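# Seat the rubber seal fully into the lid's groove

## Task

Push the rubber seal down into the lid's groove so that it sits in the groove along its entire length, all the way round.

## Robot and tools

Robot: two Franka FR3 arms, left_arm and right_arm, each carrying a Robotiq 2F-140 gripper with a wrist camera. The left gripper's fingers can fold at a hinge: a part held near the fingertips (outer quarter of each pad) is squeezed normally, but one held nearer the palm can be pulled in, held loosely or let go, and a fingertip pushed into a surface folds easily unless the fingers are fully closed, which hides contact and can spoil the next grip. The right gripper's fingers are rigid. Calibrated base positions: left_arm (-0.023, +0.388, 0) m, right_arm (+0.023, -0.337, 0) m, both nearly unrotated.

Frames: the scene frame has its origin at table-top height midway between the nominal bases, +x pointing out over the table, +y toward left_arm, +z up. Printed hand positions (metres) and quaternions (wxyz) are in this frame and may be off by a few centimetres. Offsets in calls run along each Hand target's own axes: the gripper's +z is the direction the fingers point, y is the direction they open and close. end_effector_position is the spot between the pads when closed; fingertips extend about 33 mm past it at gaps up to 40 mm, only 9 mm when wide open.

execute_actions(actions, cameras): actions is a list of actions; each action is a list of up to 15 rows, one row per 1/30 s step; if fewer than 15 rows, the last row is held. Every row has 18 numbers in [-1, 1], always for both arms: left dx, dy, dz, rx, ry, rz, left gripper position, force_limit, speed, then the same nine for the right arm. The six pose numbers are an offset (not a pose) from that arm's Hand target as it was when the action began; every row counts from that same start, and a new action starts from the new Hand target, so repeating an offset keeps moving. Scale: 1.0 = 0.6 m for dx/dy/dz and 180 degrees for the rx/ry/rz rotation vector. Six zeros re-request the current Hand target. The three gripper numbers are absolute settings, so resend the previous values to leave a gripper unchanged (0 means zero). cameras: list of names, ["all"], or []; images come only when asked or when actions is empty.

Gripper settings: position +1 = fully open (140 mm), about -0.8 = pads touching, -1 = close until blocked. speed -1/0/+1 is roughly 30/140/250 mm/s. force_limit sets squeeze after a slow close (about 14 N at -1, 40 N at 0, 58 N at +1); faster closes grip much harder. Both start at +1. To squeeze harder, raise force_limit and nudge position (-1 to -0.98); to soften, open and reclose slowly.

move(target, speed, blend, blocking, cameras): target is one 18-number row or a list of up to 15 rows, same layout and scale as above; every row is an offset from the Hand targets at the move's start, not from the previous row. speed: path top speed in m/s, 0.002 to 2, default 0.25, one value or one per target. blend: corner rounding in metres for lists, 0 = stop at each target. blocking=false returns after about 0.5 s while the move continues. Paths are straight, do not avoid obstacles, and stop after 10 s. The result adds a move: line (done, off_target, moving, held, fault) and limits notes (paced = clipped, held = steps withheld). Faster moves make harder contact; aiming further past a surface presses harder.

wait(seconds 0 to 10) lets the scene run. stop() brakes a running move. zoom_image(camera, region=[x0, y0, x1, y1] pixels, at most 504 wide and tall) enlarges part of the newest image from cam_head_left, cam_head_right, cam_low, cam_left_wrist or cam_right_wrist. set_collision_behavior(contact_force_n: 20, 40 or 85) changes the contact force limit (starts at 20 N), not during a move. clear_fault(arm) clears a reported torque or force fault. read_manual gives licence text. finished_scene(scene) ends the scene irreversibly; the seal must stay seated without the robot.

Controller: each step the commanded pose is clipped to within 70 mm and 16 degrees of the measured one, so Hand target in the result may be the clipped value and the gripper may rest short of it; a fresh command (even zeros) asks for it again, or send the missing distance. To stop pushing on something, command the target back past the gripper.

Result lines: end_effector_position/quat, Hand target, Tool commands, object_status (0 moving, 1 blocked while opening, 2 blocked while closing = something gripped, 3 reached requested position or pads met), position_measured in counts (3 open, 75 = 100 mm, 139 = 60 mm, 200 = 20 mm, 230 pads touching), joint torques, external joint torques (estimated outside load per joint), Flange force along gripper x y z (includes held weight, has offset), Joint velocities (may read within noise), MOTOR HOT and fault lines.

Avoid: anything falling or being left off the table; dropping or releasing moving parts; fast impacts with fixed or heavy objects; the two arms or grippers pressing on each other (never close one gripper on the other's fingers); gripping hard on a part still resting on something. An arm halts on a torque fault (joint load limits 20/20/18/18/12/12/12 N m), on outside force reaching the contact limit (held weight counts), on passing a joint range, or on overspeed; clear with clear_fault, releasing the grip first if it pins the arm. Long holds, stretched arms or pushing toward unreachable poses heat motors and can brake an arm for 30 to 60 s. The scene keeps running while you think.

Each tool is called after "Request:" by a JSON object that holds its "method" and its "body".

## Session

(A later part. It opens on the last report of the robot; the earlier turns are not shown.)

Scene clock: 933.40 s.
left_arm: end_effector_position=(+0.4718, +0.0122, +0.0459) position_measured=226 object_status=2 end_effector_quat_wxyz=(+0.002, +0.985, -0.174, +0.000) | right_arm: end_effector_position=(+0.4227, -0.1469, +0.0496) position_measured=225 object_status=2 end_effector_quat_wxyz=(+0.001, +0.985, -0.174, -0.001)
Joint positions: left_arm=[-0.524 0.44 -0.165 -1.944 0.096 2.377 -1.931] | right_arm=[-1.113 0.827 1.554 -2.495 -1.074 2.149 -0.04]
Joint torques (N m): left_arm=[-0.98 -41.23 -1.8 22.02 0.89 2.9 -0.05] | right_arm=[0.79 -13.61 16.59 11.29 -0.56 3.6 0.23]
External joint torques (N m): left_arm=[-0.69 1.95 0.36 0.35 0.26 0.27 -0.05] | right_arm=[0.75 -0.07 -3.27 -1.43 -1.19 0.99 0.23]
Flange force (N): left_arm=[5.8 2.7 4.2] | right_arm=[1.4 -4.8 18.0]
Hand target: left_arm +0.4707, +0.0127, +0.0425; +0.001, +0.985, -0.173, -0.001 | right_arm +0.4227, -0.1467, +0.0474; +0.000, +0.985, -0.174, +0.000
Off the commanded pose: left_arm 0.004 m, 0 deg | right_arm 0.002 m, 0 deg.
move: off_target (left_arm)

Request:
{"method": "wait", "body": {"seconds": 0, "cameras": ["cam_left_wrist", "cam_right_wrist"]}}

Request:
{"method": "zoom_image", "body": {"camera": "cam_left_wrist", "region": [300, 60, 420, 220]}}

Request:
{"method": "zoom_image", "body": {"camera": "cam_right_wrist", "region": [310, 60, 430, 220]}}

Scene clock: 945.10 s.
left_arm: end_effector_position=(+0.4718, +0.0122, +0.0459) position_measured=226 object_status=2 end_effector_quat_wxyz=(+0.002, +0.985, -0.174, +0.000) | right_arm: end_effector_position=(+0.4227, -0.1469, +0.0496) position_measured=225 object_status=2 end_effector_quat_wxyz=(+0.001, +0.985, -0.174, -0.001)
Joint positions: left_arm=[-0.524 0.44 -0.165 -1.944 0.096 2.377 -1.931] | right_arm=[-1.113 0.827 1.554 -2.495 -1.074 2.149 -0.039]
Joint torques (N m): left_arm=[-0.96 -41.26 -1.84 22.01 0.9 2.89 0] | right_arm=[0.73 -13.63 16.62 11.25 -0.56 3.6 0.23]
External joint torques (N m): left_arm=[-0.95 2.01 0.09 0.26 0.27 0.25 0] | right_arm=[0.71 -0.03 -3.23 -1.49 -1.19 1 0.23]
Flange force (N): left_arm=[5.6 3.0 4.2] | right_arm=[1.2 -4.4 17.8]
Hand target: left_arm +0.4707, +0.0127, +0.0425; +0.001, +0.985, -0.173, -0.001 | right_arm +0.4227, -0.1467, +0.0474; +0.000, +0.985, -0.174, +0.000
Tool commands: left_gripper/position=-1.0 left_gripper/force_limit=-1.0 left_gripper/speed=-1.0 right_gripper/position=-1.0 right_gripper/force_limit=-1.0 right_gripper/speed=-1.0
Off the commanded pose: left_arm 0.004 m, 0 deg | right_arm 0.002 m, 0 deg.
camera_calibration:
cam_left_wrist: T_world_to_cam=[[-0.361296, -0.932383, 0.0112328, 0.190065], [-0.874023, 0.34283, 0.344313, 0.394042], [-0.324882, 0.114581, -0.938788, 0.339634], [0, 0, 0, 1]] pos_world=[0.523413, 0.00320826, 0.181036]
cam_right_wrist: T_world_to_cam=[[-0.326484, -0.945142, -0.0107104, 0.0111867], [-0.893251, 0.304814, 0.330442, 0.415304], [-0.30905, 0.117451, -0.943765, 0.337826], [0, 0, 0, 1]] pos_world=[0.479028, -0.155695, 0.181715]
Images, in order (width x height): cam_left_wrist 672x504, cam_right_wrist 672x504.

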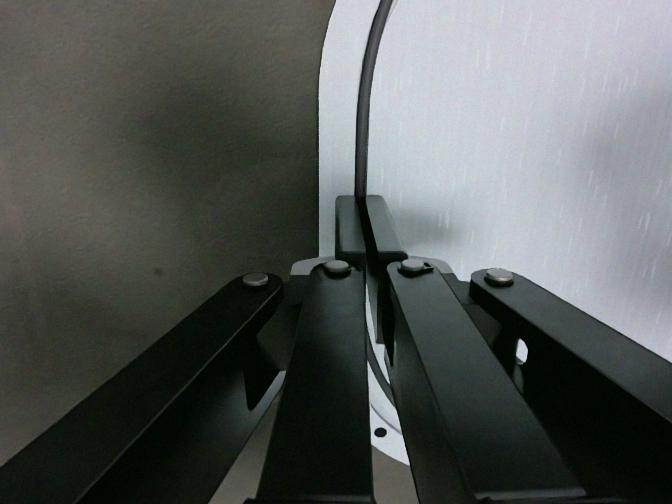

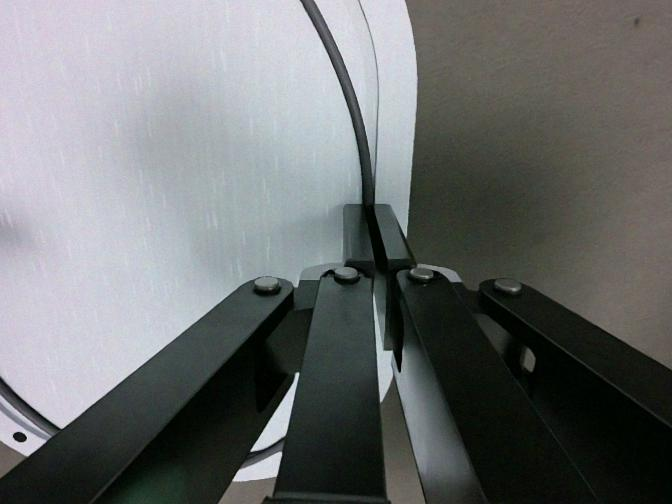

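Scaled by 3.150 from the camera's 672x504 image, which has a finer 960x720 frame.

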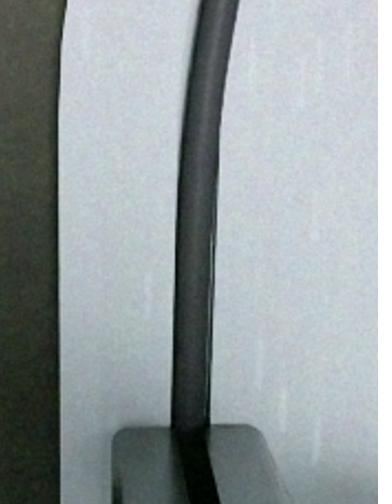

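Scaled by 3.150 from the camera's 672x504 image, which has a finer 960x720 frame.

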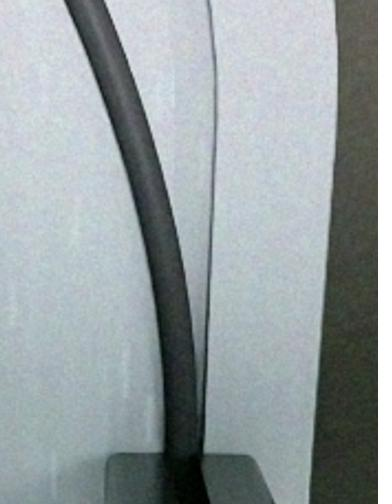

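Request:
{"method": "move", "body": {"target": [0,0,-0.0032,0,0,0,-1,-1,-1, 0,0,-0.0030,0,0,0,-1,-1,-1], "speed": 0.006}}

Request:
{"method": "move", "body": {"target": [0,0,0,0,0,0,-1,-1,-1, 0,0,0,0,0,0,-0.71,-1,-1], "speed": 0.006, "cameras": ["cam_right_wrist"]}}

Request:
{"method": "zoom_image", "body": {"camera": "cam_right_wrist", "region": [310, 60, 430, 220]}}

Scene clock: 973.23 s.
left_arm: end_effector_position=(+0.4718, +0.0122, +0.0459) position_measured=226 object_status=2 end_effector_quat_wxyz=(+0.002, +0.985, -0.174, +0.000) | right_arm: end_effector_position=(+0.4227, -0.1469, +0.0497) position_measured=225 object_status=2 end_effector_quat_wxyz=(+0.001, +0.985, -0.174, -0.001)
Joint positions: left_arm=[-0.524 0.44 -0.165 -1.944 0.096 2.377 -1.931] | right_arm=[-1.113 0.827 1.554 -2.495 -1.074 2.149 -0.039]
Joint torques (N m): left_arm=[-0.81 -41.98 -2.1 22.25 0.74 2.64 -0.04] | right_arm=[-0.45 -13.47 19.89 11.77 0.16 3.26 0.17]
External joint torques (N m): left_arm=[-0.77 1.22 -0.16 0.57 0.1 0.01 -0.04] | right_arm=[-0.32 0.12 0.15 -1.01 -0.47 0.68 0.17]
Flange force (N): left_arm=[5.2 2.8 2.2] | right_arm=[-3.4 3.9 1.4]
Hand target: left_arm +0.4707, +0.0127, +0.0444; +0.001, +0.985, -0.173, -0.001 | right_arm +0.4227, -0.1467, +0.0492; +0.000, +0.985, -0.174, +0.000
Off the commanded pose: left_arm 0.002 m, 0 deg | right_arm 0.001 m, 0 deg.
move: done

Scene clock: 973.73 s.
left_arm: end_effector_position=(+0.4718, +0.0122, +0.0459) position_measured=226 object_status=2 end_effector_quat_wxyz=(+0.002, +0.985, -0.174, +0.000) | right_arm: end_effector_position=(+0.4221, -0.1485, +0.0497) position_measured=218 object_status=3 end_effector_quat_wxyz=(+0.003, +0.985, -0.174, -0.001)
Joint positions: left_arm=[-0.524 0.44 -0.165 -1.944 0.096 2.377 -1.931] | right_arm=[-1.115 0.827 1.556 -2.496 -1.074 2.143 -0.039]
Joint torques (N m): left_arm=[-0.83 -41.97 -2.13 22.3 0.74 2.63 0] | right_arm=[0.39 -12.9 18.89 12.13 -0.21 3.83 0.18]
External joint torques (N m): left_arm=[-0.87 1.24 -0.27 0.58 0.11 0 0] | right_arm=[0.46 0.63 -0.84 -0.61 -0.84 1.26 0.18]
Flange force (N): left_arm=[5.3 2.9 2.2] | right_arm=[-0.5 -1.5 8.4]
Hand target: left_arm +0.4707, +0.0127, +0.0444; +0.001, +0.985, -0.173, -0.001 | right_arm +0.4227, -0.1467, +0.0492; +0.000, +0.985, -0.174, +0.000
Off the commanded pose: left_arm 0.002 m, 0 deg | right_arm 0.002 m, 0 deg.
move: done
camera_calibration:
cam_right_wrist: T_world_to_cam=[[-0.326092, -0.945321, -0.00569496, 0.00913116], [-0.893049, 0.306073, 0.329823, 0.415283], [-0.310045, 0.112638, -0.944026, 0.337631], [0, 0, 0, 1]] pos_world=[0.478526, -0.156505, 0.181815]
Images, in order (width x height): cam_right_wrist 672x504.

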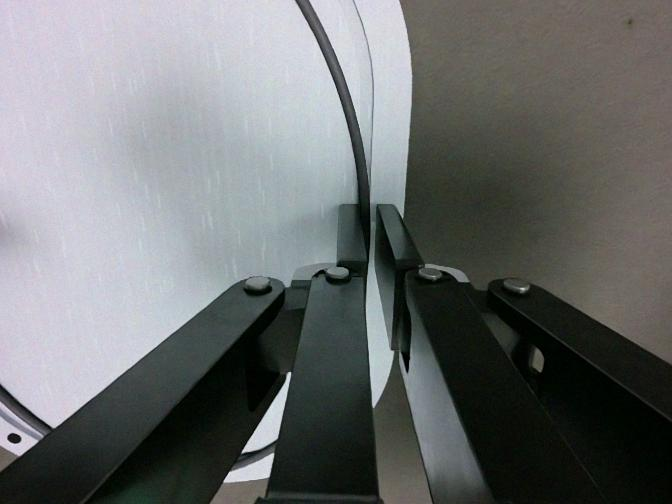

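Scaled by 3.150 from the camera's 672x504 image, which has a finer 960x720 frame.

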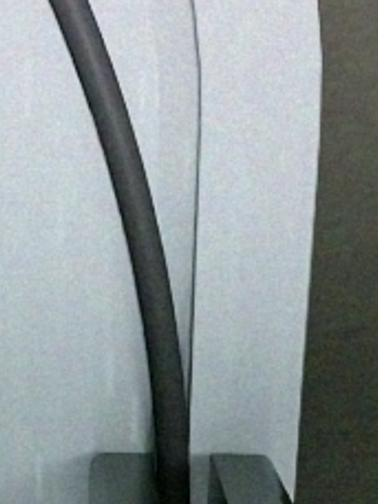

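Request:
{"method": "move", "body": {"target": [[0,0,0,0,0,0,-1,-1,-1, 0,0,-0.0013,0,0,0,-0.71,-1,-1],[0,0,0,0,0,0,-1,-1,-1, 0,0,-0.0025,0,0,0,-0.6,-1,-1],[0,0,0,0,0,0,-1,-1,-1, 0,0,-0.018,0,0,0,-1,-1,-1],[0,0,0,0,0,0,-1,-1,-1, -0.0012,0.0012,-0.0088,0,0,0,-1,-1,-1],[0,0,0,0,0,0,-1,-1,-1, -0.0012,0.0012,0.0028,0,0,0,-1,-1,-1]], "speed": [0.005,0.005,0.02,0.02,0.006]}}

Scene clock: 1002.80 s.
left_arm: end_effector_position=(+0.4718, +0.0122, +0.0459) position_measured=226 object_status=2 end_effector_quat_wxyz=(+0.002, +0.985, -0.174, +0.000) | right_arm: end_effector_position=(+0.4223, -0.1461, +0.0501) position_measured=230 object_status=3 end_effector_quat_wxyz=(-0.001, +0.985, -0.172, +0.000)
Joint positions: left_arm=[-0.524 0.44 -0.165 -1.944 0.096 2.377 -1.931] | right_arm=[-1.116 0.826 1.557 -2.499 -1.075 2.154 -0.04]
Joint torques (N m): left_arm=[-0.79 -41.93 -2.09 22.35 0.73 2.64 -0.04] | right_arm=[0.07 -13.72 16.35 10.59 -0.12 3.05 0.17]
External joint torques (N m): left_arm=[-0.57 1.15 0 0.76 0.1 0.03 -0.04] | right_arm=[0.14 -0.26 -3.35 -2.14 -0.74 0.46 0.17]
Flange force (N): left_arm=[5.8 2.7 2.0] | right_arm=[-0.2 -1.1 15.1]
Hand target: left_arm +0.4707, +0.0127, +0.0444; +0.001, +0.985, -0.173, -0.001 | right_arm +0.4218, -0.1472, +0.0476; +0.000, +0.985, -0.174, +0.000
Off the commanded pose: left_arm 0.002 m, 0 deg | right_arm 0.003 m, 0 deg.
move: done

Request:
{"method": "move", "body": {"target": [0,0,0,0,0,0,-1,-1,-1, 0,0,-0.017,0,0,0,-1,-1,-1], "speed": 0.02, "cameras": ["cam_right_wrist"]}}

Request:
{"method": "zoom_image", "body": {"camera": "cam_right_wrist", "region": [300, 30, 440, 240]}}

Scene clock: 1010.77 s.
left_arm: end_effector_position=(+0.4718, +0.0122, +0.0459) position_measured=226 object_status=2 end_effector_quat_wxyz=(+0.002, +0.985, -0.174, +0.000) | right_arm: end_effector_position=(+0.4228, -0.1465, +0.0578) position_measured=230 object_status=3 end_effector_quat_wxyz=(-0.001, +0.985, -0.175, +0.002)
Joint positions: left_arm=[-0.524 0.44 -0.165 -1.944 0.096 2.377 -1.931] | right_arm=[-1.134 0.826 1.585 -2.499 -1.062 2.14 -0.041]
Joint velocities: left_arm=[within noise] | right_arm=[0.001 0 0 -0.001 0.001 -0.005 -0.002]
Joint torques (N m): left_arm=[-0.77 -41.98 -2.12 22.3 0.73 2.64 -0.01] | right_arm=[-0.87 -12.68 21.03 12.6 0.78 2.44 -0.14]
External joint torques (N m): left_arm=[-1.05 0.94 -0.47 0.77 0.11 0.05 -0.01] | right_arm=[-0.83 0.26 1.32 -0.52 0.15 -0.17 -0.14]
Flange force (N): left_arm=[5.2 3.2 1.7] | right_arm=[-3.6 6.9 -7.2]
Hand target: left_arm +0.4707, +0.0127, +0.0444; +0.001, +0.985, -0.173, -0.001 | right_arm +0.4218, -0.1472, +0.0578; +0.000, +0.985, -0.174, +0.000
Off the commanded pose: left_arm 0.002 m, 0 deg | right_arm 0.001 m, 0 deg.
move: done
camera_calibration:
cam_right_wrist: T_world_to_cam=[[-0.32853, -0.944385, -0.0143354, 0.0129306], [-0.894488, 0.306227, 0.325756, 0.413548], [-0.303249, 0.119843, -0.945345, 0.34354], [0, 0, 0, 1]] pos_world=[0.47834, -0.155599, 0.190233]
Images, in order (width x height): cam_right_wrist 672x504.

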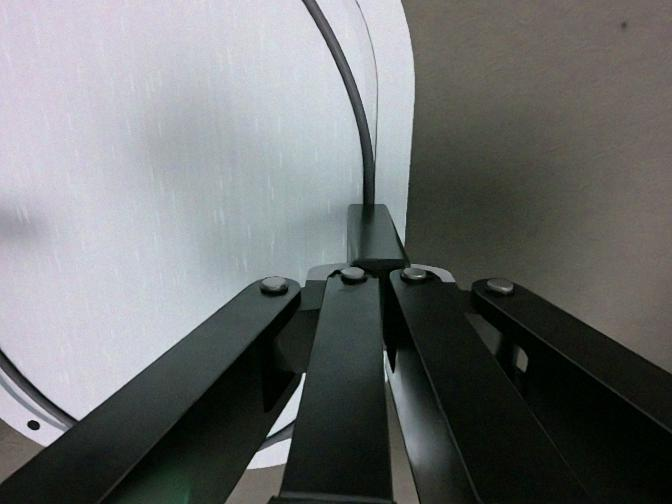

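Scaled by 2.400 from the camera's 672x504 image, which has a finer 960x720 frame.

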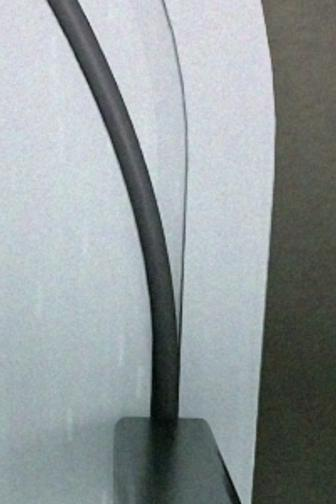

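Request:
{"method": "move", "body": {"target": [[0,0,-0.0010,0,0,0,-0.71,-1,-1, 0,0,0,0,0,0,-1,-1,-1],[0,0,-0.0030,0,0,0,-0.71,-1,-1, 0,0,0,0,0,0,-1,-1,-1],[0,0,-0.0050,0,0,0,-0.6,-1,-1, 0,0,0,0,0,0,-1,-1,-1],[0,0,-0.0200,0,0,0,-1,-1,-1, 0,0,0,0,0,0,-1,-1,-1],[0,-0.0008,-0.0080,0,0,0,-1,-1,-1, 0,0,0,0,0,0,-1,-1,-1]], "speed": [0.005,0.005,0.005,0.02,0.02], "cameras": ["cam_left_wrist"]}}

Request:
{"method": "zoom_image", "body": {"camera": "cam_left_wrist", "region": [290, 30, 430, 240]}}

Scene clock: 1044.47 s.
left_arm: end_effector_position=(+0.4706, +0.0126, +0.0505) position_measured=231 object_status=3 end_effector_quat_wxyz=(+0.001, +0.985, -0.174, -0.001) | right_arm: end_effector_position=(+0.4226, -0.1468, +0.0578) position_measured=230 object_status=3 end_effector_quat_wxyz=(+0.000, +0.985, -0.175, +0.002)
Joint positions: left_arm=[-0.525 0.431 -0.165 -1.944 0.094 2.365 -1.931] | right_arm=[-1.134 0.826 1.585 -2.499 -1.062 2.139 -0.042]
Joint velocities: left_arm=[-0.001 0 -0.001 0.001 0 0.005 0] | right_arm=[within noise]
Joint torques (N m): left_arm=[-0.52 -43.29 -1.97 23 0.78 2.49 0.04] | right_arm=[-0.96 -12.47 20.83 12.59 0.7 2.43 -0.15]
External joint torques (N m): left_arm=[-0.36 -0.39 0.02 1.27 0.15 -0.12 0.04] | right_arm=[-1.02 0.5 1.06 -0.44 0.06 -0.17 -0.15]
Flange force (N): left_arm=[4.3 1.8 -1.1] | right_arm=[-3.1 7.3 -6.6]
Hand target: left_arm +0.4709, +0.0131, +0.0492; +0.001, +0.985, -0.173, -0.001 | right_arm +0.4218, -0.1472, +0.0578; +0.000, +0.985, -0.174, +0.000
Off the commanded pose: left_arm 0.001 m, 0 deg | right_arm 0.001 m, 0 deg.
move: done
camera_calibration:
cam_left_wrist: T_world_to_cam=[[-0.360654, -0.932645, 0.0101423, 0.18961], [-0.873666, 0.341614, 0.34642, 0.390981], [-0.326551, 0.116077, -0.938025, 0.344343], [0, 0, 0, 1]] pos_world=[0.522416, 0.00330388, 0.185636]
Images, in order (width x height): cam_left_wrist 672x504.

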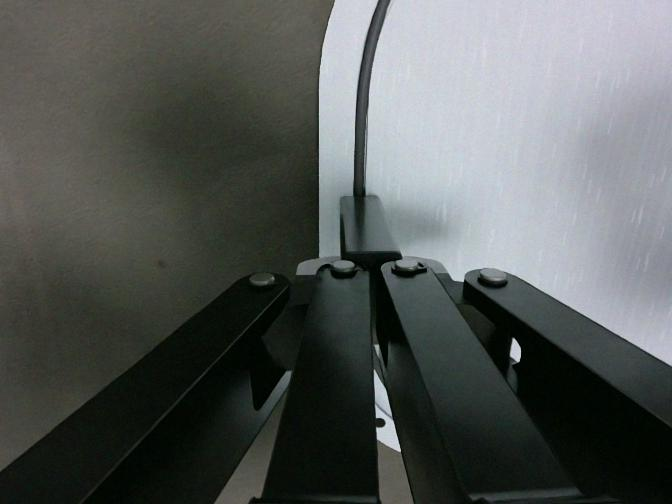

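Scaled by 2.400 from the camera's 672x504 image, which has a finer 960x720 frame.

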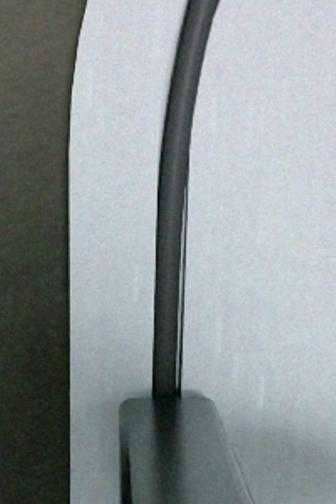

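Request:
{"method": "move", "body": {"target": [[0,0,0.0128,0,0,0,-1,-1,-1, 0,0,0,0,0,0,-1,-1,-1],[0,0,0.0145,0,0,0,-1,-1,-1, 0,0,0,0,0,0,-1,-1,-1]], "speed": 0.006}}

Scene clock: 1053.40 s.
left_arm: end_effector_position=(+0.4703, +0.0110, +0.0465) position_measured=231 object_status=3 end_effector_quat_wxyz=(+0.002, +0.985, -0.175, -0.001) | right_arm: end_effector_position=(+0.4226, -0.1468, +0.0578) position_measured=230 object_status=3 end_effector_quat_wxyz=(+0.000, +0.985, -0.175, +0.002)
Joint positions: left_arm=[-0.527 0.438 -0.164 -1.945 0.094 2.376 -1.931] | right_arm=[-1.134 0.826 1.585 -2.499 -1.062 2.139 -0.042]
Joint torques (N m): left_arm=[0.13 -39.06 -0.54 22.09 1.38 3.61 0.02] | right_arm=[-0.94 -12.5 20.87 12.57 0.7 2.43 -0.14]
External joint torques (N m): left_arm=[0.17 4.03 1.38 0.43 0.75 1 0.02] | right_arm=[-0.93 0.46 1.1 -0.53 0.06 -0.18 -0.14]
Flange force (N): left_arm=[10.5 2.7 9.4] | right_arm=[-3.3 7.2 -6.5]
Hand target: left_arm +0.4708, +0.0131, +0.0405; +0.001, +0.985, -0.173, -0.001 | right_arm +0.4218, -0.1472, +0.0578; +0.000, +0.985, -0.174, +0.000
Off the commanded pose: left_arm 0.006 m, 0 deg | right_arm 0.001 m, 0 deg.
move: off_target (left_arm)

Request:
{"method": "move", "body": {"target": [[0.0004,0.0036,-0.0108,0,0,0,-1,-1,-1, 0,0,0,0,0,0,-1,-1,-1],[0.0004,0.0036,-0.0500,0,0,0,-1,-1,-1, 0,0,-0.05,0,0,0,-1,-1,-1],[-0.0867,0.0036,-0.0800,0,0,0,-1,-1,-1, -0.0833,0,-0.08,0,0,0,-1,-1,-1]], "speed": [0.02,0.04,0.06], "cameras": ["cam_left_wrist", "cam_right_wrist", "cam_high"]}}

Request:
{"method": "zoom_image", "body": {"camera": "cam_high", "region": [210, 210, 350, 350]}}

Scene clock: 1070.33 s.
left_arm: end_effector_position=(+0.4217, +0.0306, +0.0873) position_measured=231 object_status=3 end_effector_quat_wxyz=(-0.001, +0.984, -0.177, -0.003) | right_arm: end_effector_position=(+0.3762, -0.1292, +0.1063) position_measured=230 object_status=3 end_effector_quat_wxyz=(-0.002, +0.985, -0.170, +0.002)
Joint positions: left_arm=[-0.529 0.243 -0.183 -2.121 0.06 2.353 -1.932] | right_arm=[-1.267 0.837 1.836 -2.586 -0.947 2.06 -0.009]
Joint velocities: left_arm=[within noise] | right_arm=[-0.001 0 0 0.001 0 0 0.007]
Joint torques (N m): left_arm=[-0.87 -38.47 -1.68 22.93 0.39 2.52 -0.21] | right_arm=[-0.96 -8.34 19.09 14.36 0.81 2.57 0.22]
External joint torques (N m): left_arm=[-0.81 -1.02 -0.45 0.97 -0.25 -0.1 -0.21] | right_arm=[-0.94 -0.51 1.08 -0.83 0.15 -0.03 0.22]
Flange force (N): left_arm=[0.7 1.8 -2.5] | right_arm=[-4.5 6.6 -3.8]
Hand target: left_arm +0.4213, +0.0289, +0.0886; +0.001, +0.985, -0.173, -0.001 | right_arm +0.3748, -0.1301, +0.1057; +0.000, +0.985, -0.174, +0.000
Off the commanded pose: left_arm 0.002 m, 0 deg | right_arm 0.002 m, 0 deg.
move: done
camera_calibration:
cam_left_wrist: T_world_to_cam=[[-0.365835, -0.930649, 0.00754138, 0.190795], [-0.871032, 0.345232, 0.349454, 0.327857], [-0.327823, 0.121274, -0.936923, 0.361018], [0, 0, 0, 1]] pos_world=[0.473723, 0.0205945, 0.222237]
cam_right_wrist: T_world_to_cam=[[-0.319761, -0.947367, -0.0157653, 0.0111491], [-0.897031, 0.29733, 0.327001, 0.350334], [-0.305103, 0.118704, -0.944892, 0.373707], [0, 0, 0, 1]] pos_world=[0.431845, -0.137963, 0.238729]
Images, in order (width x height): cam_high 672x504, cam_left_wrist 672x504, cam_right_wrist 672x504.

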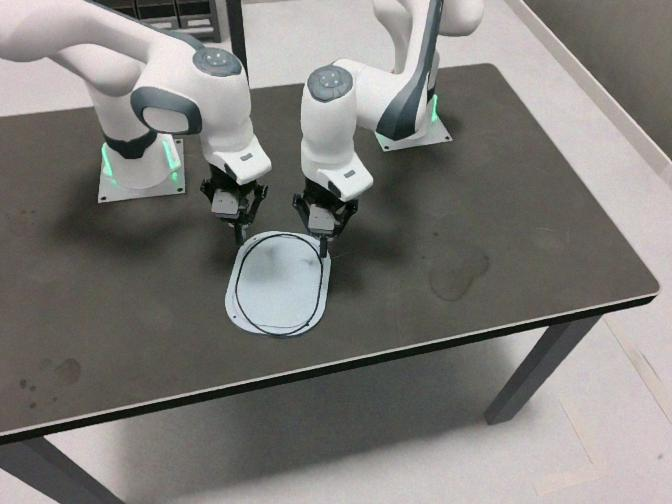

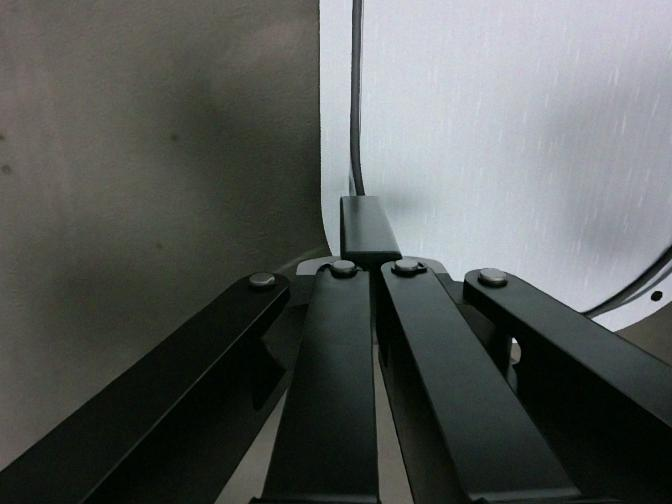

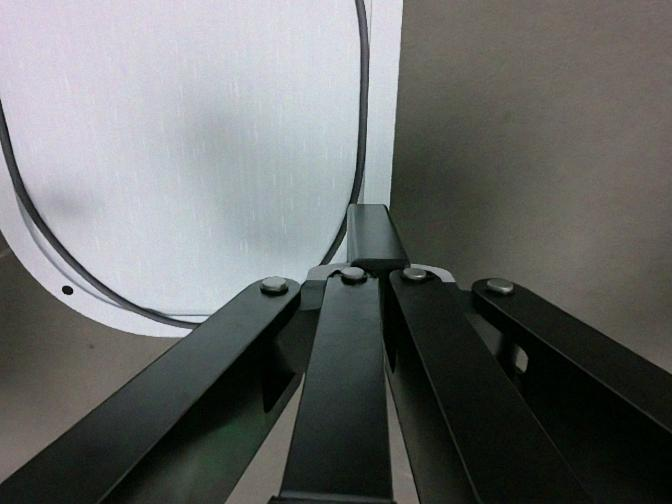

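Scaled by 3.600 from the camera's 672x504 image, which has a finer 960x720 frame.

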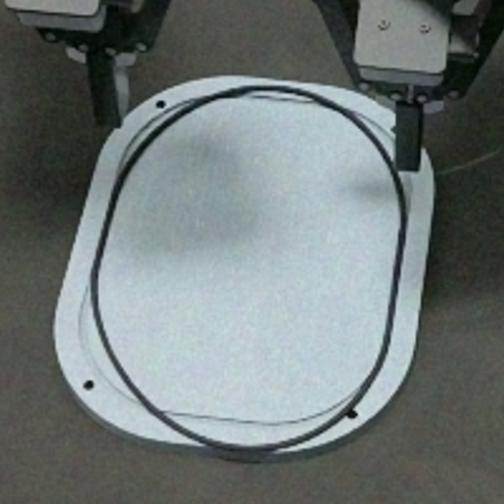

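Request:
{"method": "zoom_image", "body": {"camera": "cam_left_wrist", "region": [290, 0, 430, 210]}}

Request:
{"method": "zoom_image", "body": {"camera": "cam_right_wrist", "region": [300, 0, 440, 210]}}

Scaled by 2.400 from the camera's 672x504 image, which has a finer 960x720 frame.

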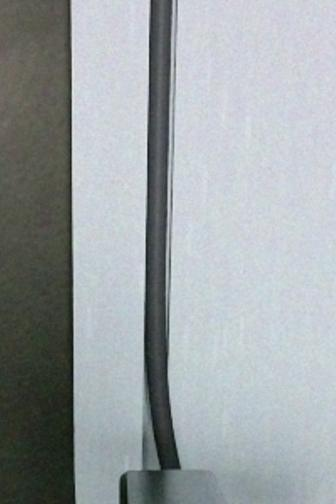

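Scaled by 2.400 from the camera's 672x504 image, which has a finer 960x720 frame.

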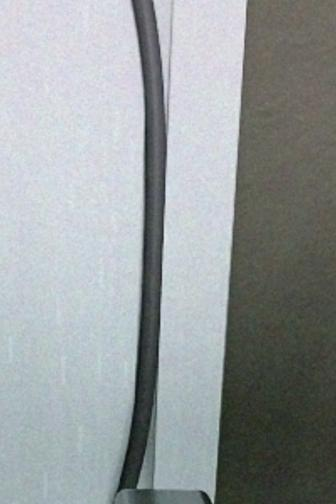

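Request:
{"method": "move", "body": {"target": [[-0.373,-0.2388,-0.269,0,0,0,-1,-1,-1, 0,0,-0.0238,0,0,0,-1,-1,-1],[-0.373,-0.2388,-0.269,0,0,0,-1,-1,-1, 0.0853,-0.2893,-0.0238,0,0,0,-1,-1,-1],[-0.373,-0.2388,-0.269,0,0,0,-1,-1,-1, 0.0853,-0.2893,0.0762,0,0,0,-1,-1,-1]], "speed": [0.15,0.12,0.06], "blend": [0.01,0.01,0], "cameras": ["cam_right_wrist"]}}

Request:
{"method": "zoom_image", "body": {"camera": "cam_right_wrist", "region": [290, 30, 430, 240]}}

Scene clock: 1182.83 s.
left_arm: end_effector_position=(+0.2609, +0.2393, +0.2501) position_measured=231 object_status=3 end_effector_quat_wxyz=(+0.002, +0.986, -0.169, -0.001) | right_arm: end_effector_position=(+0.4822, +0.0149, +0.0605) position_measured=230 object_status=3 end_effector_quat_wxyz=(+0.000, +0.985, -0.173, -0.001)
Joint positions: left_arm=[-0.499 -0.756 -0.009 -2.668 -0.011 1.911 -1.701] | right_arm=[-0.449 0.818 1.264 -2.038 -0.935 2.099 0.022]
Joint velocities: left_arm=[within noise] | right_arm=[0 -0.001 0 -0.001 0 0.004 0.003]
Joint torques (N m): left_arm=[-0.89 -6.9 -0.63 25.89 1.34 2.17 0.25] | right_arm=[-0.23 -27.85 22.77 14.77 0.31 2.81 0.27]
External joint torques (N m): left_arm=[-0.91 -0.25 -0.13 1.15 0.51 -0.46 0.25] | right_arm=[-0.24 -0.65 0.28 -0.46 -0.34 0.23 0.27]
Flange force (N): left_arm=[0.9 0.2 -4.0] | right_arm=[-2.4 3.6 -0.4]
Hand target: left_arm +0.2603, +0.2401, +0.2502; +0.001, +0.985, -0.173, -0.001 | right_arm +0.4823, +0.0155, +0.0601; +0.000, +0.985, -0.174, +0.000
Off the commanded pose: left_arm 0.001 m, 0 deg | right_arm 0.001 m, 0 deg.
move: done
camera_calibration:
cam_right_wrist: T_world_to_cam=[[-0.324174, -0.945934, -0.0109768, 0.182601], [-0.893677, 0.302419, 0.331486, 0.415666], [-0.310244, 0.117269, -0.943396, 0.347991], [0, 0, 0, 1]] pos_world=[0.538628, 0.00621434, 0.192511]
Images, in order (width x height): cam_right_wrist 672x504.

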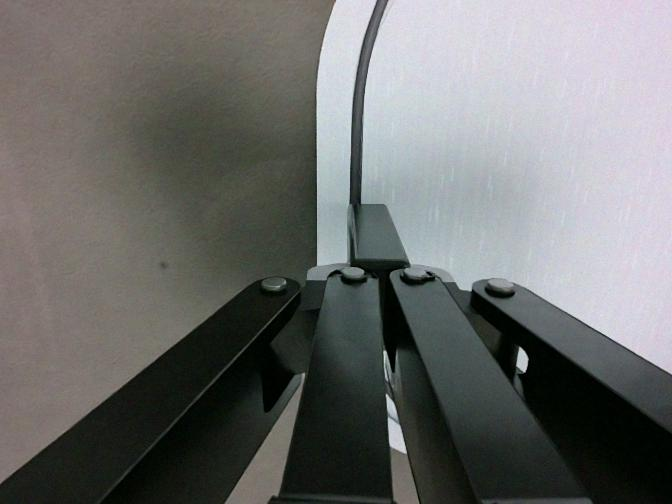

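Scaled by 2.400 from the camera's 672x504 image, which has a finer 960x720 frame.

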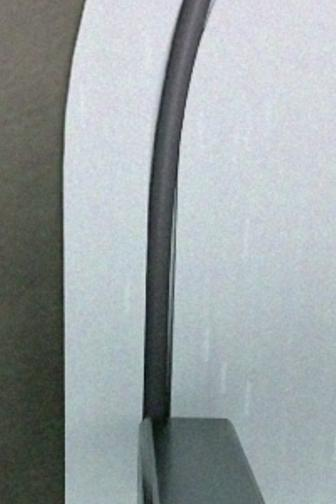

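Request:
{"method": "move", "body": {"target": [[0,0,0,0,0,0,-1,-1,-1, -0.0008,-0.0063,0.0043,0,0,0,-1,-1,-1],[0,0,0,0,0,0,-1,-1,-1, -0.0008,-0.0063,0.0210,0,0,0,-1,-1,-1],[0,0,0,0,0,0,-1,-1,-1, -0.0008,-0.0063,0.0043,0,0,0,-1,-1,-1],[0,0,0,0,0,0,-1,-1,-1, -0.0308,-0.0063,0.0043,0,0,0,-1,-1,-1],[0,0,0,0,0,0,-1,-1,-1, -0.0308,-0.0063,0.0210,0,0,0,-1,-1,-1]], "speed": [0.03,0.008,0.03,0.04,0.008], "blend": [0.001,0,0.001,0.001,0]}}

Scene clock: 1225.67 s.
left_arm: end_effector_position=(+0.2609, +0.2393, +0.2501) position_measured=231 object_status=3 end_effector_quat_wxyz=(+0.002, +0.986, -0.169, -0.001) | right_arm: end_effector_position=(+0.4669, +0.0249, +0.0508) position_measured=230 object_status=3 end_effector_quat_wxyz=(+0.001, +0.985, -0.173, +0.001)
Joint positions: left_arm=[-0.5 -0.756 -0.009 -2.668 -0.011 1.911 -1.701] | right_arm=[-0.416 0.803 1.241 -2.065 -0.938 2.133 0.061]
Joint velocities: left_arm=[within noise] | right_arm=[0.002 -0.001 0.001 0 0 0 0.005]
Joint torques (N m): left_arm=[-0.93 -6.89 -0.65 25.86 1.35 2.16 0.28] | right_arm=[0.72 -24.9 19.31 13.19 -0.15 3.47 0.22]
External joint torques (N m): left_arm=[-0.97 -0.15 -0.17 1.17 0.52 -0.46 0.28] | right_arm=[0.74 2.15 -2.67 -2.09 -0.78 0.88 0.22]
Flange force (N): left_arm=[1.3 0.4 -4.0] | right_arm=[-1.1 -1.5 12.3]
Hand target: left_arm +0.2603, +0.2401, +0.2502; +0.001, +0.985, -0.173, -0.001 | right_arm +0.4662, +0.0254, +0.0475; +0.000, +0.985, -0.174, +0.000
Off the commanded pose: left_arm 0.001 m, 0 deg | right_arm 0.003 m, 0 deg.
move: done

Request:
{"method": "move", "body": {"target": [[0,0,0,0,0,0,-1,-1,-1, 0,0,-0.0167,0,0,0,-1,-1,-1],[0,0,0,0,0,0,-1,-1,-1, -0.0333,0,-0.0167,0,0,0,-1,-1,-1]], "speed": [0.03,0.04], "blend": [0.001,0], "cameras": ["cam_right_wrist"]}}

Request:
{"method": "zoom_image", "body": {"camera": "cam_right_wrist", "region": [290, 0, 430, 210]}}

Scene clock: 1237.13 s.
left_arm: end_effector_position=(+0.2609, +0.2393, +0.2501) position_measured=231 object_status=3 end_effector_quat_wxyz=(+0.002, +0.986, -0.169, -0.001) | right_arm: end_effector_position=(+0.4483, +0.0317, +0.0573) position_measured=230 object_status=3 end_effector_quat_wxyz=(+0.001, +0.985, -0.170, +0.001)
Joint positions: left_arm=[-0.5 -0.756 -0.009 -2.668 -0.011 1.911 -1.701] | right_arm=[-0.427 0.783 1.275 -2.101 -0.929 2.135 0.088]
Joint velocities: left_arm=[within noise] | right_arm=[0 0 0 -0.002 0.001 0.001 0.006]
Joint torques (N m): left_arm=[-0.88 -6.85 -0.61 25.86 1.37 2.16 0.2] | right_arm=[-0.64 -26.31 22.73 14.52 0.76 2.8 0.14]
External joint torques (N m): left_arm=[-0.9 -0.09 -0.1 1.13 0.54 -0.46 0.2] | right_arm=[-0.65 -0.97 1.18 -0.84 0.13 0.23 0.14]
Flange force (N): left_arm=[1.5 0.3 -3.9] | right_arm=[-3.6 8.3 -4.4]
Hand target: left_arm +0.2603, +0.2401, +0.2502; +0.001, +0.985, -0.173, -0.001 | right_arm +0.4475, +0.0322, +0.0575; +0.000, +0.985, -0.174, +0.000
Off the commanded pose: left_arm 0.001 m, 0 deg | right_arm 0.001 m, 0 deg.
move: done
camera_calibration:
cam_right_wrist: T_world_to_cam=[[-0.320102, -0.94732, -0.0109464, 0.185771], [-0.89633, 0.299091, 0.327319, 0.382861], [-0.306802, 0.114587, -0.94485, 0.331175], [0, 0, 0, 1]] pos_world=[0.504241, 0.0235256, 0.189626]
Images, in order (width x height): cam_right_wrist 672x504.

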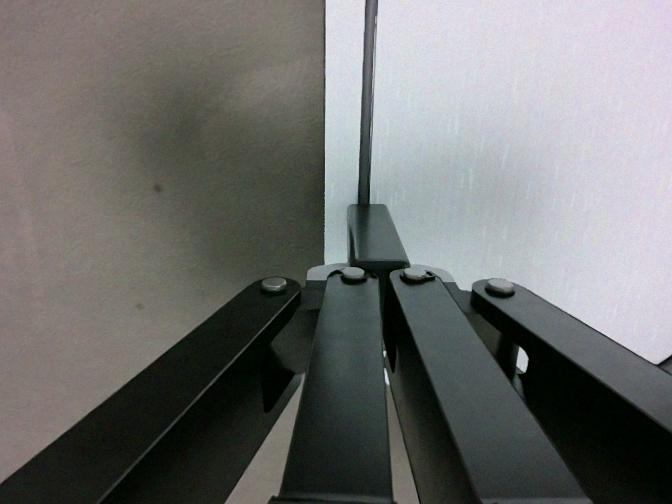

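Scaled by 2.400 from the camera's 672x504 image, which has a finer 960x720 frame.

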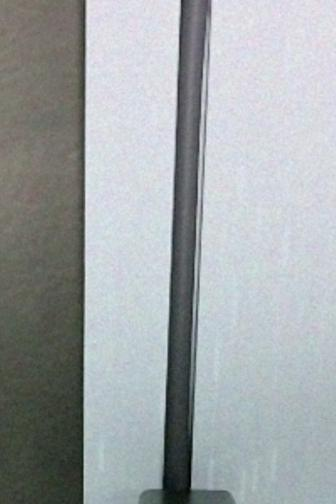

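Request:
{"method": "move", "body": {"target": [[0,0,0,0,0,0,-1,-1,-1, 0.0333,0.0233,0,0,0,0,-1,-1,-1],[0,0,0,0,0,0,-1,-1,-1, 0.0333,0.0233,0.0167,0,0,0,-1,-1,-1]], "speed": [0.05,0.008], "blend": [0.001,0]}}

Scene clock: 1250.00 s.
left_arm: end_effector_position=(+0.2609, +0.2393, +0.2501) position_measured=231 object_status=3 end_effector_quat_wxyz=(+0.002, +0.986, -0.169, -0.001) | right_arm: end_effector_position=(+0.4621, +0.0114, +0.0501) position_measured=230 object_status=3 end_effector_quat_wxyz=(+0.001, +0.984, -0.176, +0.000)
Joint positions: left_arm=[-0.5 -0.756 -0.009 -2.668 -0.011 1.911 -1.701] | right_arm=[-0.469 0.795 1.266 -2.109 -0.947 2.142 0.065]
Joint torques (N m): left_arm=[-0.91 -6.86 -0.66 25.86 1.34 2.16 0.28] | right_arm=[0.76 -23.68 19.73 13.66 -0.28 3.64 0.05]
External joint torques (N m): left_arm=[-0.93 -0.11 -0.13 1.1 0.51 -0.47 0.28] | right_arm=[0.87 1.87 -1.96 -1.39 -0.91 1.06 0.05]
Flange force (N): left_arm=[1.3 0.3 -3.8] | right_arm=[-0.2 -2.7 11.2]
Hand target: left_arm +0.2603, +0.2401, +0.2502; +0.001, +0.985, -0.173, -0.001 | right_arm +0.4615, +0.0123, +0.0475; +0.000, +0.985, -0.174, +0.000
Off the commanded pose: left_arm 0.001 m, 0 deg | right_arm 0.003 m, 0 deg.
move: done

Request:
{"method": "move", "body": {"target": [[0,0,0,0,0,0,-1,-1,-1, 0,0,-0.0167,0,0,0,-1,-1,-1],[0,0,0,0,0,0,-1,-1,-1, -0.0217,-0.0233,-0.0167,0,0,0,-1,-1,-1],[0,0,0,0,0,0,-1,-1,-1, -0.0217,-0.0233,0.0008,0,0,0,-1,-1,-1],[0,0,0,0,0,0,-1,-1,-1, -0.0217,-0.0233,-0.0167,0,0,0,-1,-1,-1],[0,0,0,0,0,0,-1,-1,-1, -0.0400,-0.0233,-0.0167,0,0,0,-1,-1,-1],[0,0,0,0,0,0,-1,-1,-1, -0.0400,-0.0233,0.0008,0,0,0,-1,-1,-1]], "speed": [0.03,0.05,0.01,0.03,0.04,0.01], "blend": [0.001,0.001,0,0.001,0.001,0]}}

Scene clock: 1281.40 s.
left_arm: end_effector_position=(+0.2609, +0.2393, +0.2501) position_measured=231 object_status=3 end_effector_quat_wxyz=(+0.002, +0.986, -0.169, -0.001) | right_arm: end_effector_position=(+0.4450, +0.0350, +0.0508) position_measured=230 object_status=3 end_effector_quat_wxyz=(-0.001, +0.985, -0.172, +0.002)
Joint positions: left_arm=[-0.5 -0.756 -0.009 -2.668 -0.011 1.911 -1.701] | right_arm=[-0.411 0.78 1.256 -2.109 -0.934 2.158 0.102]
Joint velocities: left_arm=[within noise] | right_arm=[0.004 -0.004 -0.002 0 0 0 0.002]
Joint torques (N m): left_arm=[-0.87 -6.89 -0.64 25.89 1.35 2.16 0.25] | right_arm=[0.36 -24.35 18.87 12.71 0.21 2.92 0.19]
External joint torques (N m): left_arm=[-0.87 -0.19 -0.11 1.15 0.53 -0.47 0.25] | right_arm=[0.39 1.24 -2.52 -2.62 -0.41 0.32 0.19]
Flange force (N): left_arm=[1.2 0.2 -4.0] | right_arm=[-2.3 1.9 9.5]
Hand target: left_arm +0.2603, +0.2401, +0.2502; +0.001, +0.985, -0.173, -0.001 | right_arm +0.4437, +0.0336, +0.0470; +0.000, +0.985, -0.174, +0.000
Off the commanded pose: left_arm 0.001 m, 0 deg | right_arm 0.004 m, 0 deg.
move: off_target (right_arm)

Request:
{"method": "move", "body": {"target": [[0,0,0,0,0,0,-1,-1,-1, 0.003,-0.001,-0.0175,0,0,0,-1,-1,-1],[0,0,0,0,0,0,-1,-1,-1, -0.0833,0.01,-0.03,0,0,0,-1,-1,-1]], "speed": [0.03,0.08], "blend": [0.002,0], "cameras": ["cam_right_wrist"]}}

Request:
{"method": "zoom_image", "body": {"camera": "cam_right_wrist", "region": [300, 0, 440, 210]}}

Scene clock: 1293.13 s.
left_arm: end_effector_position=(+0.2609, +0.2393, +0.2501) position_measured=231 object_status=3 end_effector_quat_wxyz=(+0.002, +0.986, -0.169, -0.001) | right_arm: end_effector_position=(+0.3953, +0.0451, +0.0650) position_measured=230 object_status=3 end_effector_quat_wxyz=(+0.000, +0.985, -0.170, +0.001)
Joint positions: left_arm=[-0.5 -0.756 -0.009 -2.668 -0.011 1.911 -1.701] | right_arm=[-0.447 0.721 1.346 -2.208 -0.898 2.171 0.172]
Joint velocities: left_arm=[within noise] | right_arm=[0 0.001 0 0.001 0.001 0 0.009]
Joint torques (N m): left_arm=[-0.87 -6.88 -0.63 25.9 1.35 2.17 0.24] | right_arm=[-0.93 -21.88 20.75 15.02 0.78 2.81 0.28]
External joint torques (N m): left_arm=[-0.82 -0.16 -0.04 1.21 0.53 -0.45 0.24] | right_arm=[-0.84 -0.88 0.83 -0.85 0.16 0.24 0.28]
Flange force (N): left_arm=[1.4 0.1 -4.1] | right_arm=[-3.0 8.9 -4.2]
Hand target: left_arm +0.2603, +0.2401, +0.2502; +0.001, +0.985, -0.173, -0.001 | right_arm +0.3947, +0.0451, +0.0650; +0.000, +0.985, -0.174, +0.000
Off the commanded pose: left_arm 0.001 m, 0 deg | right_arm 0.001 m, 0 deg.
move: done
camera_calibration:
cam_right_wrist: T_world_to_cam=[[-0.319135, -0.947639, -0.0115757, 0.181161], [-0.896752, 0.298001, 0.327157, 0.32903], [-0.306577, 0.114788, -0.944899, 0.320536], [0, 0, 0, 1]] pos_world=[0.451142, 0.0368304, 0.197327]
Images, in order (width x height): cam_right_wrist 672x504.

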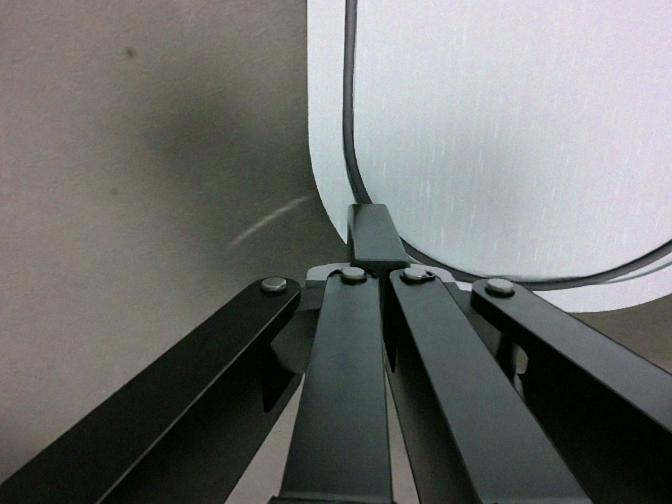

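Scaled by 2.400 from the camera's 672x504 image, which has a finer 960x720 frame.

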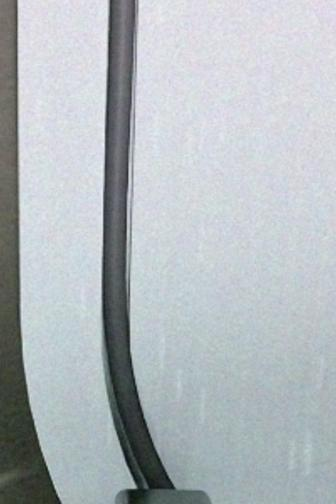

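Request:
{"method": "move", "body": {"target": [[0,0,0,0,0,0,-1,-1,-1, 0.0375,-0.0057,0.0125,0,0,-0.0833,-1,-1,-1],[0,0,0,0,0,0,-1,-1,-1, 0.0375,-0.0057,0.030,0,0,-0.0833,-1,-1,-1],[0,0,0,0,0,0,-1,-1,-1, 0.0375,-0.0057,0.0125,0,0,-0.0833,-1,-1,-1],[0,0,0,0,0,0,-1,-1,-1, 0.0135,0.0043,0.0125,0,0,-0.1667,-1,-1,-1],[0,0,0,0,0,0,-1,-1,-1, 0.0135,0.0043,0.030,0,0,-0.1667,-1,-1,-1]], "speed": [0.15,0.01,0.04,0.15,0.01], "blend": [0.001,0,0.001,0.001,0]}}

Scene clock: 1357.90 s.
left_arm: end_effector_position=(+0.2609, +0.2393, +0.2501) position_measured=231 object_status=3 end_effector_quat_wxyz=(+0.002, +0.986, -0.169, -0.001) | right_arm: end_effector_position=(+0.4020, +0.0404, +0.0505) position_measured=230 object_status=3 end_effector_quat_wxyz=(+0.000, +0.996, +0.084, +0.001)
Joint positions: left_arm=[-0.5 -0.756 -0.009 -2.668 -0.011 1.911 -1.701] | right_arm=[-0.474 0.881 1.377 -2.191 -1.055 2.084 -0.272]
Joint torques (N m): left_arm=[-0.93 -6.87 -0.62 25.85 1.35 2.16 0.25] | right_arm=[0.47 -21.08 20.18 11.54 -0.31 3.3 -0.17]
External joint torques (N m): left_arm=[-0.91 -0.14 -0.08 1.17 0.53 -0.45 0.25] | right_arm=[0.48 1.69 -3.32 -1.76 -0.97 0.67 -0.17]
Flange force (N): left_arm=[1.4 0.2 -4.0] | right_arm=[1.1 -1.5 13.1]
Hand target: left_arm +0.2603, +0.2401, +0.2502; +0.001, +0.985, -0.173, -0.001 | right_arm +0.4014, +0.0399, +0.0470; +0.000, +0.996, +0.087, +0.000
Off the commanded pose: left_arm 0.001 m, 0 deg | right_arm 0.004 m, 0 deg.
move: off_target (right_arm)

Request:
{"method": "move", "body": {"target": [[0,0,0,0,0,0,-1,-1,-1, 0,0,-0.0175,0,0,0,-1,-1,-1],[0,0,0,0,0,0,-1,-1,-1, -0.0260,0.0033,-0.0175,0,0,-0.0833,-1,-1,-1],[0,0,0,0,0,0,-1,-1,-1, -0.0260,0.0033,0,0,0,-0.0833,-1,-1,-1]], "speed": [0.04,0.15,0.01], "blend": [0.001,0.001,0]}}

Scene clock: 1375.30 s.
left_arm: end_effector_position=(+0.2609, +0.2393, +0.2501) position_measured=231 object_status=3 end_effector_quat_wxyz=(+0.002, +0.986, -0.169, -0.001) | right_arm: end_effector_position=(+0.3870, +0.0351, +0.0504) position_measured=230 object_status=3 end_effector_quat_wxyz=(+0.001, +0.977, +0.213, +0.001)
Joint positions: left_arm=[-0.5 -0.756 -0.009 -2.668 -0.011 1.911 -1.701] | right_arm=[-0.515 0.933 1.427 -2.233 -1.108 2.044 -0.485]
Joint torques (N m): left_arm=[-0.88 -6.9 -0.62 25.86 1.36 2.16 0.26] | right_arm=[0.73 -20.04 20.87 11.09 -0.52 3.62 -0.13]
External joint torques (N m): left_arm=[-0.91 -0.17 -0.1 1.17 0.53 -0.46 0.26] | right_arm=[0.66 1.56 -3.38 -1.07 -1.22 0.98 -0.13]
Flange force (N): left_arm=[1.2 0.2 -4.0] | right_arm=[3.2 -2.3 14.2]
Hand target: left_arm +0.2603, +0.2401, +0.2502; +0.001, +0.985, -0.173, -0.001 | right_arm +0.3864, +0.0352, +0.0470; +0.000, +0.976, +0.216, +0.000
Off the commanded pose: left_arm 0.001 m, 0 deg | right_arm 0.003 m, 0 deg.
move: done

Request:
{"method": "move", "body": {"target": [[0,0,0,0,0,0,-1,-1,-1, 0.001,0,-0.0175,0,0,0,-1,-1,-1],[0,0,0,0,0,0,-1,-1,-1, -0.1240,0.0836,-0.0467,0,0,-0.25,-1,-1,-1]], "speed": [0.04,0.2], "blend": [0.002,0], "cameras": ["cam_right_wrist"]}}

Request:
{"method": "zoom_image", "body": {"camera": "cam_right_wrist", "region": [280, 0, 480, 210]}}

Scene clock: 1396.00 s.
left_arm: end_effector_position=(+0.2609, +0.2393, +0.2501) position_measured=231 object_status=3 end_effector_quat_wxyz=(+0.002, +0.986, -0.169, -0.001) | right_arm: end_effector_position=(+0.3397, -0.0407, +0.0752) position_measured=230 object_status=3 end_effector_quat_wxyz=(-0.001, +0.821, +0.571, +0.000)
Joint positions: left_arm=[-0.5 -0.756 -0.009 -2.668 -0.011 1.911 -1.701] | right_arm=[-0.854 1.107 1.672 -2.497 -1.203 1.881 -1.219]
Joint velocities: left_arm=[within noise] | right_arm=[0.001 0 0.003 0 0 0 -0.007]
Joint torques (N m): left_arm=[-0.9 -6.9 -0.66 25.85 1.34 2.16 0.24] | right_arm=[-0.92 -15.22 24.69 9.12 0.52 2.53 -0.13]
External joint torques (N m): left_arm=[-0.9 -0.19 -0.12 1.14 0.52 -0.46 0.24] | right_arm=[-0.86 0.01 1.07 -0.8 -0.29 -0.13 -0.13]
Flange force (N): left_arm=[1.1 0.3 -4.0] | right_arm=[-6.9 -0.9 -3.2]
Hand target: left_arm +0.2603, +0.2401, +0.2502; +0.001, +0.985, -0.173, -0.001 | right_arm +0.3401, -0.0417, +0.0750; +0.000, +0.819, +0.573, +0.000
Off the commanded pose: left_arm 0.001 m, 0 deg | right_arm 0.001 m, 0 deg.
move: done
camera_calibration:
cam_right_wrist: T_world_to_cam=[[0.94284, -0.332957, -0.0138901, -0.321334], [-0.310261, -0.892258, 0.328045, 0.0538032], [-0.121619, -0.304985, -0.94456, 0.24301], [0, 0, 0, 1]] pos_world=[0.349214, 0.0151304, 0.207425]
Images, in order (width x height): cam_right_wrist 672x504.

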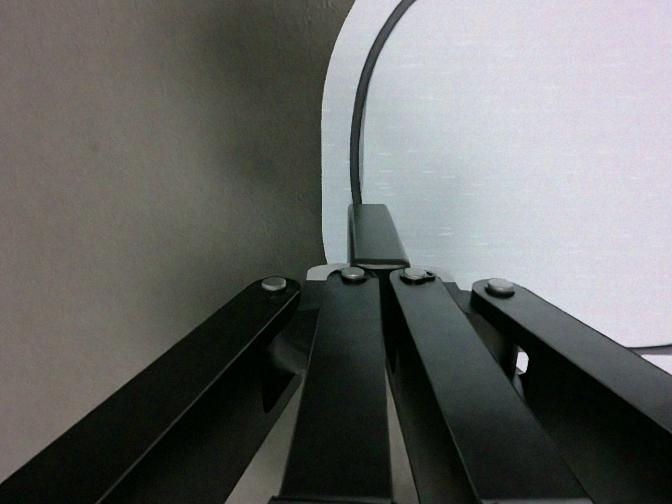

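Scaled by 2.400 from the camera's 672x504 image, which has a finer 960x720 frame.

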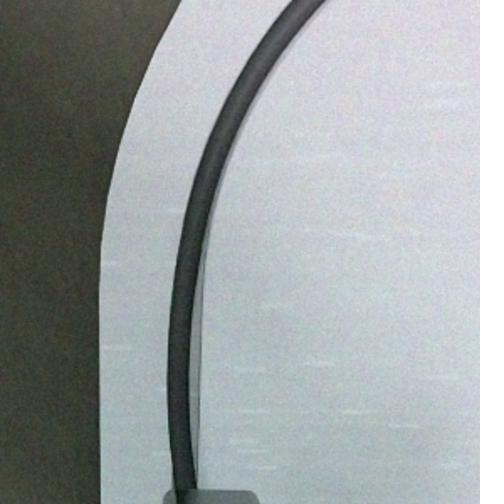

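Request:
{"method": "move", "body": {"target": [[0,0,0,0,0,0,-1,-1,-1, 0.1262,0.0128,0.0292,0,0,0.1667,-1,-1,-1],[0,0,0,0,0,0,-1,-1,-1, 0.1262,0.0128,0.0467,0,0,0.1667,-1,-1,-1],[0,0,0,0,0,0,-1,-1,-1, 0.1262,0.0128,0.0292,0,0,0.1667,-1,-1,-1],[0,0,0,0,0,0,-1,-1,-1, 0.1025,0.0012,0.0292,0,0,0.0833,-1,-1,-1],[0,0,0,0,0,0,-1,-1,-1, 0.1025,0.0012,0.0467,0,0,0.0833,-1,-1,-1]], "speed": [0.25,0.01,0.04,0.15,0.01], "blend": [0.001,0,0.001,0.001,0]}}

Scene clock: 1428.77 s.
left_arm: end_effector_position=(+0.2609, +0.2393, +0.2501) position_measured=231 object_status=3 end_effector_quat_wxyz=(+0.002, +0.986, -0.169, -0.001) | right_arm: end_effector_position=(+0.3625, +0.0153, +0.0500) position_measured=230 object_status=3 end_effector_quat_wxyz=(+0.001, +0.889, +0.458, +0.000)
Joint positions: left_arm=[-0.5 -0.756 -0.009 -2.668 -0.011 1.911 -1.701] | right_arm=[-0.611 1.039 1.512 -2.328 -1.202 1.964 -0.938]
Joint torques (N m): left_arm=[-0.9 -6.89 -0.62 25.89 1.35 2.14 0.26] | right_arm=[0.63 -18.38 21.84 8.97 -0.62 3.63 -0.18]
External joint torques (N m): left_arm=[-0.95 -0.3 -0.14 1.28 0.52 -0.46 0.26] | right_arm=[0.59 1.17 -3.31 -1.17 -1.38 0.97 -0.18]
Flange force (N): left_arm=[1.0 0.3 -4.3] | right_arm=[2.2 -0.5 13.9]
Hand target: left_arm +0.2603, +0.2401, +0.2502; +0.001, +0.985, -0.173, -0.001 | right_arm +0.3619, +0.0159, +0.0470; +0.000, +0.887, +0.462, +0.000
Off the commanded pose: left_arm 0.001 m, 0 deg | right_arm 0.003 m, 0 deg.
move: done

Request:
{"method": "move", "body": {"target": [[0,0,0,0,0,0,-1,-1,-1, 0,0,-0.0175,0,0,0,-1,-1,-1],[0,0,0,0,0,0,-1,-1,-1, -0.0267,0.0032,-0.0175,0,0,-0.0833,-1,-1,-1],[0,0,0,0,0,0,-1,-1,-1, -0.0267,0.0032,0,0,0,-0.0833,-1,-1,-1],[0,0,0,0,0,0,-1,-1,-1, -0.0267,0.0032,-0.0175,0,0,-0.0833,-1,-1,-1],[0,0,0,0,0,0,-1,-1,-1, -0.0500,0.0093,-0.0175,0,0,-0.0833,-1,-1,-1],[0,0,0,0,0,0,-1,-1,-1, -0.0500,0.0093,0,0,0,-0.0833,-1,-1,-1]], "speed": [0.04,0.15,0.01,0.04,0.05,0.01], "blend": [0.001,0.001,0,0.001,0.001,0]}}

Scene clock: 1451.70 s.
left_arm: end_effector_position=(+0.2609, +0.2393, +0.2501) position_measured=231 object_status=3 end_effector_quat_wxyz=(+0.002, +0.986, -0.169, -0.001) | right_arm: end_effector_position=(+0.3500, -0.0131, +0.0498) position_measured=230 object_status=3 end_effector_quat_wxyz=(+0.001, +0.820, +0.572, -0.001)
Joint positions: left_arm=[-0.5 -0.756 -0.009 -2.668 -0.011 1.911 -1.701] | right_arm=[-0.717 1.09 1.563 -2.418 -1.244 1.926 -1.192]
Joint torques (N m): left_arm=[-0.9 -6.88 -0.64 25.84 1.35 2.16 0.22] | right_arm=[0.82 -16.81 21.2 7.91 -0.66 3.7 0.07]
External joint torques (N m): left_arm=[-0.88 -0.23 -0.07 1.22 0.52 -0.45 0.22] | right_arm=[0.72 0.94 -3.61 -1.22 -1.46 1.02 0.07]
Flange force (N): left_arm=[1.2 0.2 -4.1] | right_arm=[2.8 -0.6 15.7]
Hand target: left_arm +0.2603, +0.2401, +0.2502; +0.001, +0.985, -0.173, -0.001 | right_arm +0.3492, -0.0119, +0.0470; +0.000, +0.819, +0.573, +0.000
Off the commanded pose: left_arm 0.001 m, 0 deg | right_arm 0.003 m, 0 deg.
move: done

Request:
{"method": "move", "body": {"target": [[0,0,0,0,0,0,-1,-1,-1, 0,0,-0.025,0,0,0,-1,-1,-1],[0,0,0,0,0,0,-1,-1,-1, -0.1712,0.1609,-0.025,0,0,0.5,-1,-1,-1],[0,0,0,0,0,0,-1,-1,-1, -0.1712,0.1609,0,0,0,0.5,-1,-1,-1],[0,0,0,0,0,0,-1,-1,-1, -0.1712,0.1609,-0.0175,0,0,0.5,-1,-1,-1],[0,0,0,0,0,0,-1,-1,-1, -0.1713,0.1376,-0.0175,0,0,0.5,-1,-1,-1],[0,0,0,0,0,0,-1,-1,-1, -0.1713,0.1376,0,0,0,0.5,-1,-1,-1]], "speed": [0.05,0.3,0.012,0.04,0.05,0.01], "blend": [0.003,0.001,0,0.001,0.001,0]}}

Scene clock: 1471.10 s.
left_arm: end_effector_position=(+0.2609, +0.2393, +0.2501) position_measured=231 object_status=3 end_effector_quat_wxyz=(+0.002, +0.986, -0.169, -0.001) | right_arm: end_effector_position=(+0.3923, -0.1372, +0.0501) position_measured=230 object_status=3 end_effector_quat_wxyz=(+0.002, +0.985, -0.172, +0.000)
Joint positions: left_arm=[-0.5 -0.756 -0.009 -2.668 -0.011 1.911 -1.701] | right_arm=[-1.153 0.706 1.61 -2.578 -0.989 2.249 -0.035]
Joint velocities: left_arm=[within noise] | right_arm=[0.002 -0.001 0 -0.001 0 0.001 0.004]
Joint torques (N m): left_arm=[-0.89 -6.88 -0.59 25.89 1.35 2.17 0.24] | right_arm=[2 -9.82 10.99 10.56 -0.87 4.31 0.45]
External joint torques (N m): left_arm=[-0.92 -0.17 -0.1 1.16 0.52 -0.46 0.24] | right_arm=[2.05 -0.1 -5.61 -3.52 -1.46 1.72 0.45]
Flange force (N): left_arm=[1.2 0.3 -4.0] | right_arm=[3.8 -13.2 37.9]
Hand target: left_arm +0.2603, +0.2401, +0.2502; +0.001, +0.985, -0.173, -0.001 | right_arm +0.3916, -0.1367, +0.0469; +0.000, +0.985, -0.174, +0.000
Off the commanded pose: left_arm 0.001 m, 0 deg | right_arm 0.003 m, 0 deg.
move: done

Request:
{"method": "move", "body": {"target": [[0,0,0,0,0,0,-1,-1,-1, 0,0,-0.0177,0,0,0,-1,-1,-1],[0,0,0,0,0,0,-1,-1,-1, -0.0232,0,-0.0177,0,0,0,-1,-1,-1],[0,0,0,0,0,0,-1,-1,-1, -0.0232,0,-0.0028,0,0,0,-1,-1,-1],[0,0,0,0,0,0,-1,-1,-1, -0.0232,0,-0.0177,0,0,0,-1,-1,-1],[0,0,0,0,0,0,-1,-1,-1, -0.0624,-0.0032,-0.0177,0,0,0.0833,-1,-1,-1],[0,0,0,0,0,0,-1,-1,-1, -0.0624,-0.0032,-0.0028,0,0,0.0833,-1,-1,-1]], "speed": [0.04,0.05,0.01,0.04,0.15,0.01], "blend": [0.001,0.001,0,0.001,0.001,0]}}

Scene clock: 1497.73 s.
left_arm: end_effector_position=(+0.2609, +0.2393, +0.2501) position_measured=231 object_status=3 end_effector_quat_wxyz=(+0.002, +0.986, -0.169, -0.001) | right_arm: end_effector_position=(+0.3574, -0.1232, +0.0494) position_measured=230 object_status=3 end_effector_quat_wxyz=(+0.001, +0.954, -0.299, +0.000)
Joint positions: left_arm=[-0.5 -0.756 -0.009 -2.668 -0.011 1.911 -1.701] | right_arm=[-1.206 0.584 1.706 -2.665 -0.883 2.354 0.232]
Joint velocities: left_arm=[within noise] | right_arm=[0 0 -0.001 -0.001 -0.001 0 0.005]
Joint torques (N m): left_arm=[-0.88 -6.94 -0.66 25.87 1.36 2.16 0.23] | right_arm=[0.54 -6.04 11.98 13.27 0.14 3.48 0.29]
External joint torques (N m): left_arm=[-0.85 -0.26 -0.1 1.21 0.54 -0.45 0.23] | right_arm=[0.54 -0.94 -1.2 -1.94 -0.39 0.9 0.29]
Flange force (N): left_arm=[1.0 0.2 -4.1] | right_arm=[-1.8 -2.6 13.9]
Hand target: left_arm +0.2603, +0.2401, +0.2502; +0.001, +0.985, -0.173, -0.001 | right_arm +0.3571, -0.1221, +0.0486; +0.000, +0.954, -0.301, +0.000
Off the commanded pose: left_arm 0.001 m, 0 deg | right_arm 0.001 m, 0 deg.
move: done


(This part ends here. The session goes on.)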